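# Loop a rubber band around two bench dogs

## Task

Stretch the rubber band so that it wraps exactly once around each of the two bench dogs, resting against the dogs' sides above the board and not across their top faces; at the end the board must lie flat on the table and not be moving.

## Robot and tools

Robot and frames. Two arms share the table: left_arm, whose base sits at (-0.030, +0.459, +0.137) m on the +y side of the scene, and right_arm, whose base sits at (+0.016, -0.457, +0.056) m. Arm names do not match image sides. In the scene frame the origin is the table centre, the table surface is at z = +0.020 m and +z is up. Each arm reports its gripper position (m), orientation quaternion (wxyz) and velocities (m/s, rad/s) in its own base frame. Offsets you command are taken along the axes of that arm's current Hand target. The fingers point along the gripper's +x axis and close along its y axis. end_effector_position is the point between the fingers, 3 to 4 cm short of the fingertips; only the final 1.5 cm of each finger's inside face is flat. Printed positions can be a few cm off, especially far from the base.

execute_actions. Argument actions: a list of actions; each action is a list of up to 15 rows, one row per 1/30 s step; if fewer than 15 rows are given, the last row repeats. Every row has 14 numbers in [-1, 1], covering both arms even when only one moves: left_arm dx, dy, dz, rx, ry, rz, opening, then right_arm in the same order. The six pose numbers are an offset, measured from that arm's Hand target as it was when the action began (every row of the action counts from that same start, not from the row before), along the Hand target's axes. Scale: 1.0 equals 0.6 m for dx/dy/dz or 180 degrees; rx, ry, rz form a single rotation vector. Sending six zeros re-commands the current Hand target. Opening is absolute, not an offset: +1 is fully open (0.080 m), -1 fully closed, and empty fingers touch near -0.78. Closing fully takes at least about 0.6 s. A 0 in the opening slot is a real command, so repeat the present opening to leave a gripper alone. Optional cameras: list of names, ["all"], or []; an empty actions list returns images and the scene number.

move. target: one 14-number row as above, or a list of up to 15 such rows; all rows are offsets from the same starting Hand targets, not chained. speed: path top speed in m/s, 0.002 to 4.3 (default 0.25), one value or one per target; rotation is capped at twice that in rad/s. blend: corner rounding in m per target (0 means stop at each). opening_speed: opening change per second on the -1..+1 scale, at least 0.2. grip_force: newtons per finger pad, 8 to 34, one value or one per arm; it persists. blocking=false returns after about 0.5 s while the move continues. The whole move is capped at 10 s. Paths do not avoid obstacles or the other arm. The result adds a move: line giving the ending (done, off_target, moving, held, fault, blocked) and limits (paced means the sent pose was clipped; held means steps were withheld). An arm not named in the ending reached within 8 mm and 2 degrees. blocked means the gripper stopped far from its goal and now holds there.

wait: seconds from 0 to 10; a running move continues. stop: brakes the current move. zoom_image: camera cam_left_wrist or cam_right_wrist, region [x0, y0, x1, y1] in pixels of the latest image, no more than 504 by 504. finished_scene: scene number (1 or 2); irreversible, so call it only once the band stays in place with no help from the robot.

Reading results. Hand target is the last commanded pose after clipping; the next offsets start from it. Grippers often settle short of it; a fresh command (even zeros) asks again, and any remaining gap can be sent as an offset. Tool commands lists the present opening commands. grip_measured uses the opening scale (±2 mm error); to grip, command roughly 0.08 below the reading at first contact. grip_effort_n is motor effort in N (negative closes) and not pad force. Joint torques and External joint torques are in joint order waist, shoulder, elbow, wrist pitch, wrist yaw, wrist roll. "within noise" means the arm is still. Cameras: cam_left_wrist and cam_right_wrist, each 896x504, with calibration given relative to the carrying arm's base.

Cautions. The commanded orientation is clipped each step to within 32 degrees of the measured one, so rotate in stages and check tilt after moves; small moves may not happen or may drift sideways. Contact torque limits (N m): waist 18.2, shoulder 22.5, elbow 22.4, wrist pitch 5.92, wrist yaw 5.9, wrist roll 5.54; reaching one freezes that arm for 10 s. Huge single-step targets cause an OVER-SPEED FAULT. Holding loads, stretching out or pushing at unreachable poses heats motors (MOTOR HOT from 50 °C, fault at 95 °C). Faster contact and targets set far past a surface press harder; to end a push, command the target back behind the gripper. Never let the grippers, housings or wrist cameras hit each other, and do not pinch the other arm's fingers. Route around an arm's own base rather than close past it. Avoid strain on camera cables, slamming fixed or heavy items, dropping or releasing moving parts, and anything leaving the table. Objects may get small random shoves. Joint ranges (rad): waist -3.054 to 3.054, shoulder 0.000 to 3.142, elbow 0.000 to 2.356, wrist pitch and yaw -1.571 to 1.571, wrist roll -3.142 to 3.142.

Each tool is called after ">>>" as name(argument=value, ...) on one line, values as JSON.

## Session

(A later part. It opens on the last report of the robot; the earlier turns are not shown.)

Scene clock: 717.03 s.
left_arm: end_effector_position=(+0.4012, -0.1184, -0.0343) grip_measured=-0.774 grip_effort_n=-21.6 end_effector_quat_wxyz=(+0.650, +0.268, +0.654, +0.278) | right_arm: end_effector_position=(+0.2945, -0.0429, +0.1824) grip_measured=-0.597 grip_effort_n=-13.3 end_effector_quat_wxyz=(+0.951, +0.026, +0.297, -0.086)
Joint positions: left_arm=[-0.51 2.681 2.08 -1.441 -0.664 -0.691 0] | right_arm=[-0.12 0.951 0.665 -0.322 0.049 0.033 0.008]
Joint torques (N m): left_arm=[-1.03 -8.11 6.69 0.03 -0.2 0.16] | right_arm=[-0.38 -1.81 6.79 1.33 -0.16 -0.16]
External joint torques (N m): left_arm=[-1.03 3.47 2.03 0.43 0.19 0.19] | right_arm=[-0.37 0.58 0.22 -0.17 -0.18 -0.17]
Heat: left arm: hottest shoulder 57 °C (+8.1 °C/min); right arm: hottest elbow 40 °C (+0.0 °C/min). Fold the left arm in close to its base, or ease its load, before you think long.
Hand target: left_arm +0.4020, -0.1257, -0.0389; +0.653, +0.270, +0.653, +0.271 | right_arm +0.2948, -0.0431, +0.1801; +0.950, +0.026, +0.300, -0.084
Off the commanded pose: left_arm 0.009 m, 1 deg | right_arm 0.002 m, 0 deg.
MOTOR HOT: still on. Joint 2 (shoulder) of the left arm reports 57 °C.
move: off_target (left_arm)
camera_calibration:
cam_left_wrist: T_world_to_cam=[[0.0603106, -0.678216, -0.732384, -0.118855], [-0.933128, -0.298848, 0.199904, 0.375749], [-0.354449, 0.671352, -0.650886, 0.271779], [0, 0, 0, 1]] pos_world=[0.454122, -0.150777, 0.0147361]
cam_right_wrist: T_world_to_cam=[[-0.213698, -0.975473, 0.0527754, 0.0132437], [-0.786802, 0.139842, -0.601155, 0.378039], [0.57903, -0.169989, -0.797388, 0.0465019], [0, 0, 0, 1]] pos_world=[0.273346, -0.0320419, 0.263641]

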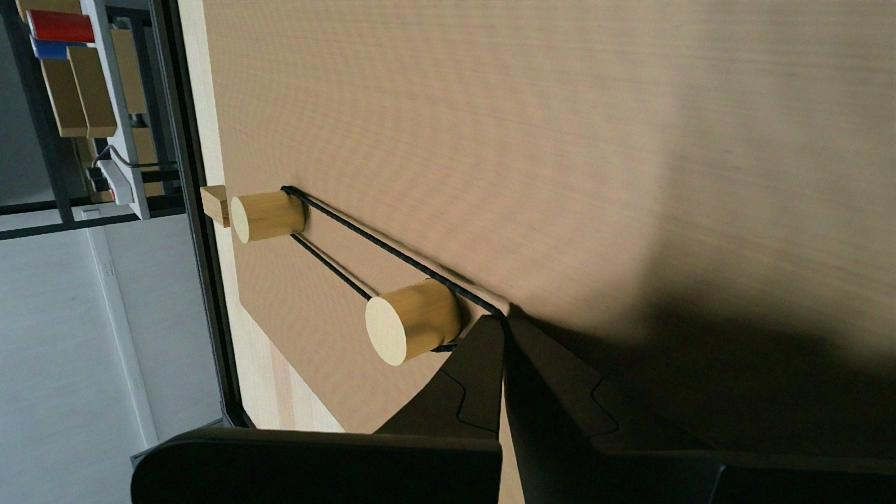

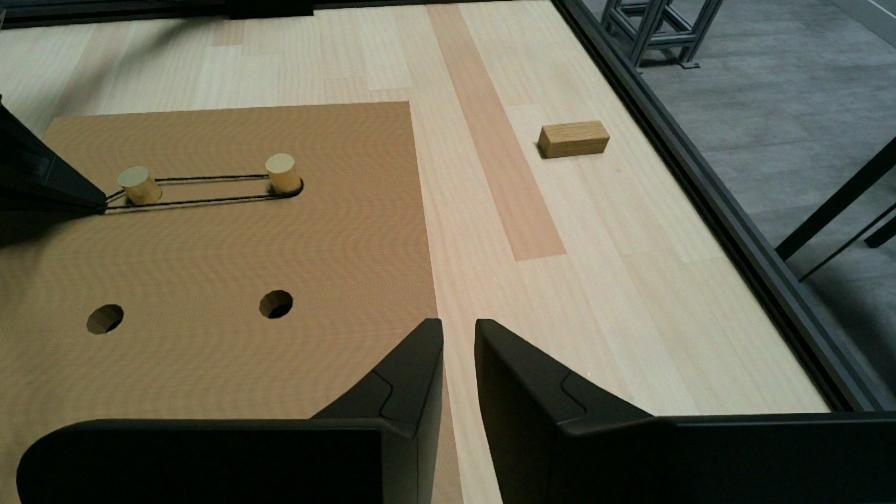

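>>> move(target=[[0.0006,0.0112,-0.0033,0,0,0,-1, 0,0,0,0,0,0,-0.6],[0.0006,0.0112,-0.0033,0,0,0,-0.62, 0,0,0,0,0,0,-0.6]], cameras=["all"], speed=0.06, opening_speed=0.4)

>>> zoom_image(camera="cam_right_wrist", region=[60, 90, 340, 250])

>>> zoom_image(camera="cam_left_wrist", region=[320, 160, 620, 380])

Scene clock: 736.47 s.
left_arm: end_effector_position=(+0.4020, -0.1183, -0.0329) grip_measured=-0.623 grip_effort_n=17.0 end_effector_quat_wxyz=(+0.654, +0.269, +0.651, +0.276) | right_arm: end_effector_position=(+0.2945, -0.0429, +0.1824) grip_measured=-0.597 grip_effort_n=-13.3 end_effector_quat_wxyz=(+0.951, +0.026, +0.297, -0.086)
Joint positions: left_arm=[-0.511 2.67 2.066 -1.426 -0.669 -0.683 0.007] | right_arm=[-0.12 0.951 0.665 -0.322 0.049 0.033 0.008]
Joint torques (N m): left_arm=[-0.31 -10.1 3.74 -0.03 -0.17 0.14] | right_arm=[-0.4 -1.84 6.79 1.33 -0.17 -0.16]
External joint torques (N m): left_arm=[-0.31 1.52 -0.99 0.35 0.23 0.18] | right_arm=[-0.39 0.51 0.22 -0.18 -0.19 -0.16]
Heat: left arm: hottest shoulder 57 °C (+5.1 °C/min); right arm: hottest elbow 40 °C (+0.0 °C/min). Fold the left arm in close to its base, or ease its load, before you think long.
Hand target: left_arm +0.4001, -0.1207, -0.0343; +0.653, +0.270, +0.653, +0.271 | right_arm +0.2948, -0.0431, +0.1801; +0.950, +0.026, +0.300, -0.084
Off the commanded pose: left_arm 0.003 m, 1 deg | right_arm 0.002 m, 0 deg.
MOTOR HOT: still on. Joint 2 (shoulder) of the left arm reports 57 °C.
move: done
camera_calibration:
cam_left_wrist: T_world_to_cam=[[0.0592976, -0.679948, -0.730858, -0.117441], [-0.936996, -0.290414, 0.194162, 0.378653], [-0.344272, 0.673298, -0.654329, 0.268933], [0, 0, 0, 1]] pos_world=[0.454346, -0.15096, 0.0166184]
cam_right_wrist: T_world_to_cam=[[-0.213698, -0.975473, 0.0527754, 0.0132437], [-0.786802, 0.139842, -0.601155, 0.378039], [0.57903, -0.169989, -0.797388, 0.0465019], [0, 0, 0, 1]] pos_world=[0.273346, -0.0320419, 0.263641]

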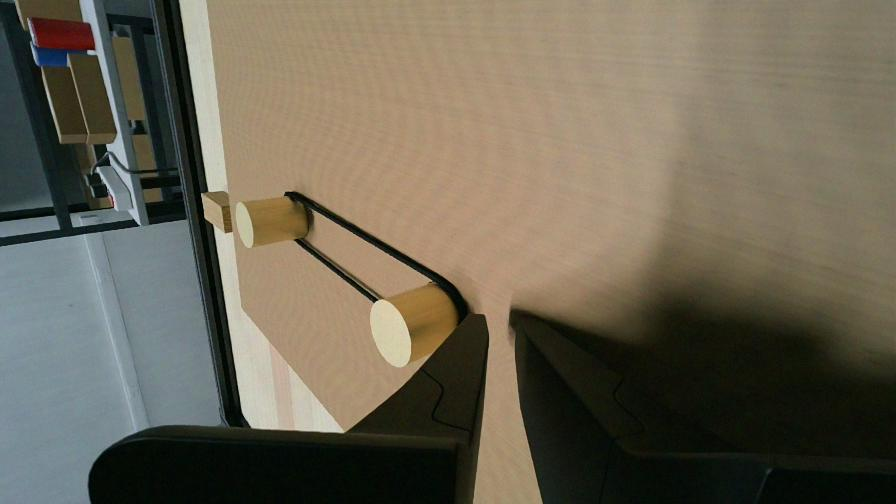

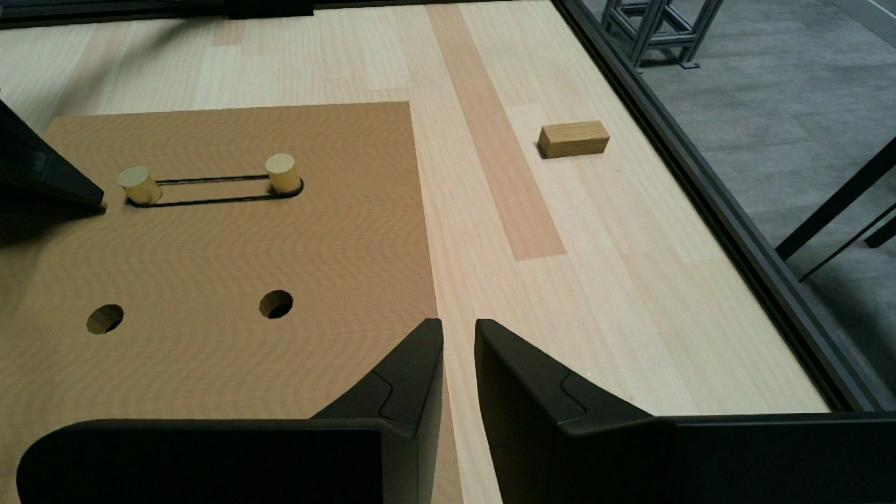

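Scaled by 1.800.

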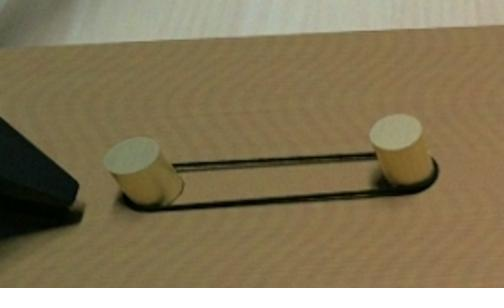

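Scaled by 1.680.

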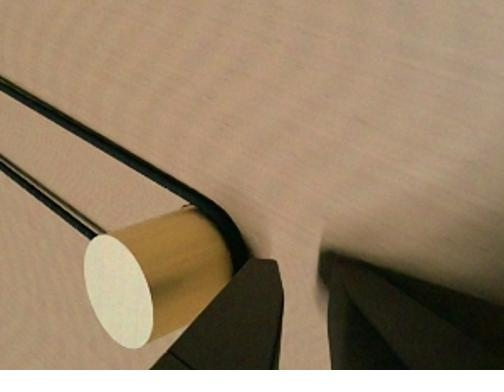

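>>> move(target=[-0.17,0,0,0,0,0,-0.62, 0,0,0,0,0,0,-0.6], cameras=["all"], speed=0.12)

>>> zoom_image(camera="cam_right_wrist", region=[90, 110, 330, 250])

>>> zoom_image(camera="cam_left_wrist", region=[220, 160, 620, 420])

Scene clock: 744.60 s.
left_arm: end_effector_position=(+0.3985, -0.1917, +0.0329) grip_measured=-0.622 grip_effort_n=13.7 end_effector_quat_wxyz=(+0.709, +0.259, +0.618, +0.221) | right_arm: end_effector_position=(+0.2945, -0.0429, +0.1824) grip_measured=-0.597 grip_effort_n=-13.3 end_effector_quat_wxyz=(+0.951, +0.026, +0.297, -0.086)
Joint positions: left_arm=[-0.65 2.602 2.251 -1.564 -0.628 -0.705 0.007] | right_arm=[-0.12 0.951 0.665 -0.322 0.049 0.033 0.008]
Joint torques (N m): left_arm=[0.29 -10.62 6.15 -0.46 -0.35 0.17] | right_arm=[-0.41 -1.82 6.78 1.33 -0.16 -0.16]
External joint torques (N m): left_arm=[0.29 1.27 0.93 -0.24 0.06 0.2] | right_arm=[-0.43 0.55 0.22 -0.16 -0.18 -0.16]
Heat: left arm: hottest shoulder 59 °C (+6.1 °C/min); right arm: hottest wrist pitch 41 °C (+1.0 °C/min). Fold the left arm in close to its base, or ease its load, before you think long.
Hand target: left_arm +0.4002, -0.1929, +0.0378; +0.653, +0.270, +0.653, +0.271 | right_arm +0.2948, -0.0431, +0.1801; +0.950, +0.026, +0.300, -0.084
Off the commanded pose: left_arm 0.005 m, 10 deg | right_arm 0.002 m, 0 deg.
MOTOR HOT: still on. Joint 2 (shoulder) of the left arm reports 59 °C.
joint sent to its limit (left arm) — joint 4 (wrist pitch), lower limit. The joint targets are off in orientation, not in position.
move: off_target (left_arm)
camera_calibration:
cam_left_wrist: T_world_to_cam=[[0.0457971, -0.752607, -0.656876, -0.13006], [-0.976481, -0.172411, 0.129458, 0.381815], [-0.210683, 0.635498, -0.742802, 0.302733], [0, 0, 0, 1]] pos_world=[0.442573, -0.224441, 0.090008]
cam_right_wrist: T_world_to_cam=[[-0.213698, -0.975473, 0.0527754, 0.0132437], [-0.786802, 0.139842, -0.601155, 0.378039], [0.57903, -0.169989, -0.797388, 0.0465019], [0, 0, 0, 1]] pos_world=[0.273346, -0.0320419, 0.263641]

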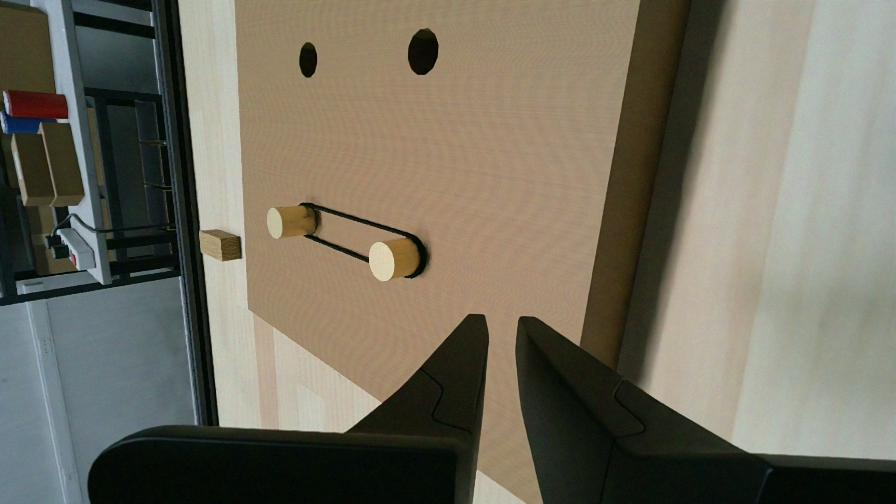

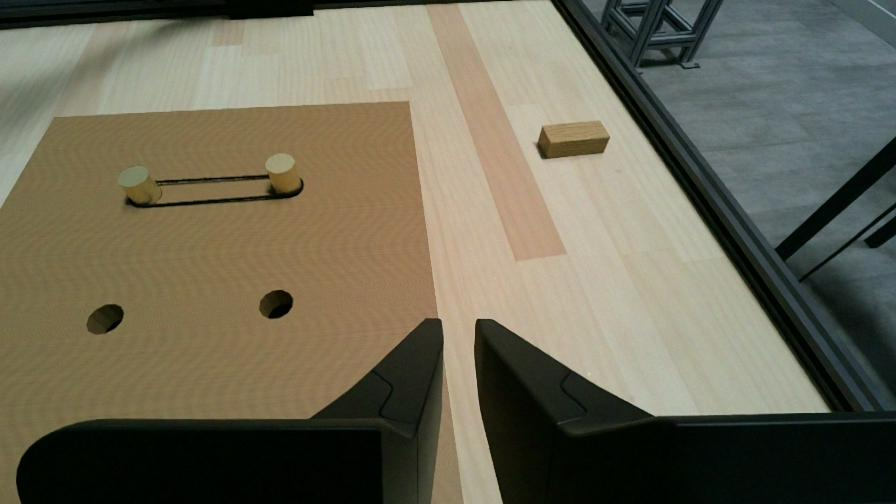

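Scaled by 2.100.

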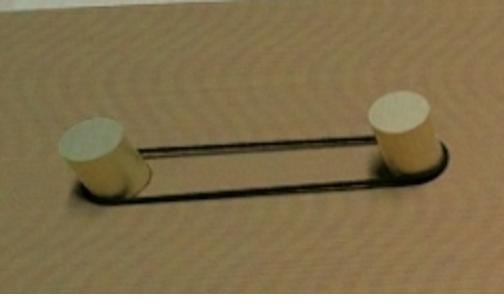

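Scaled by 1.260.

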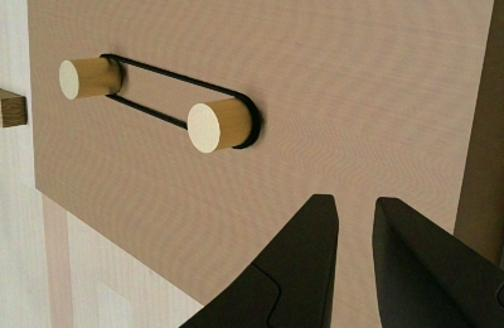

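>>> finished_scene(scene=1)

The scene is finished: the task was done.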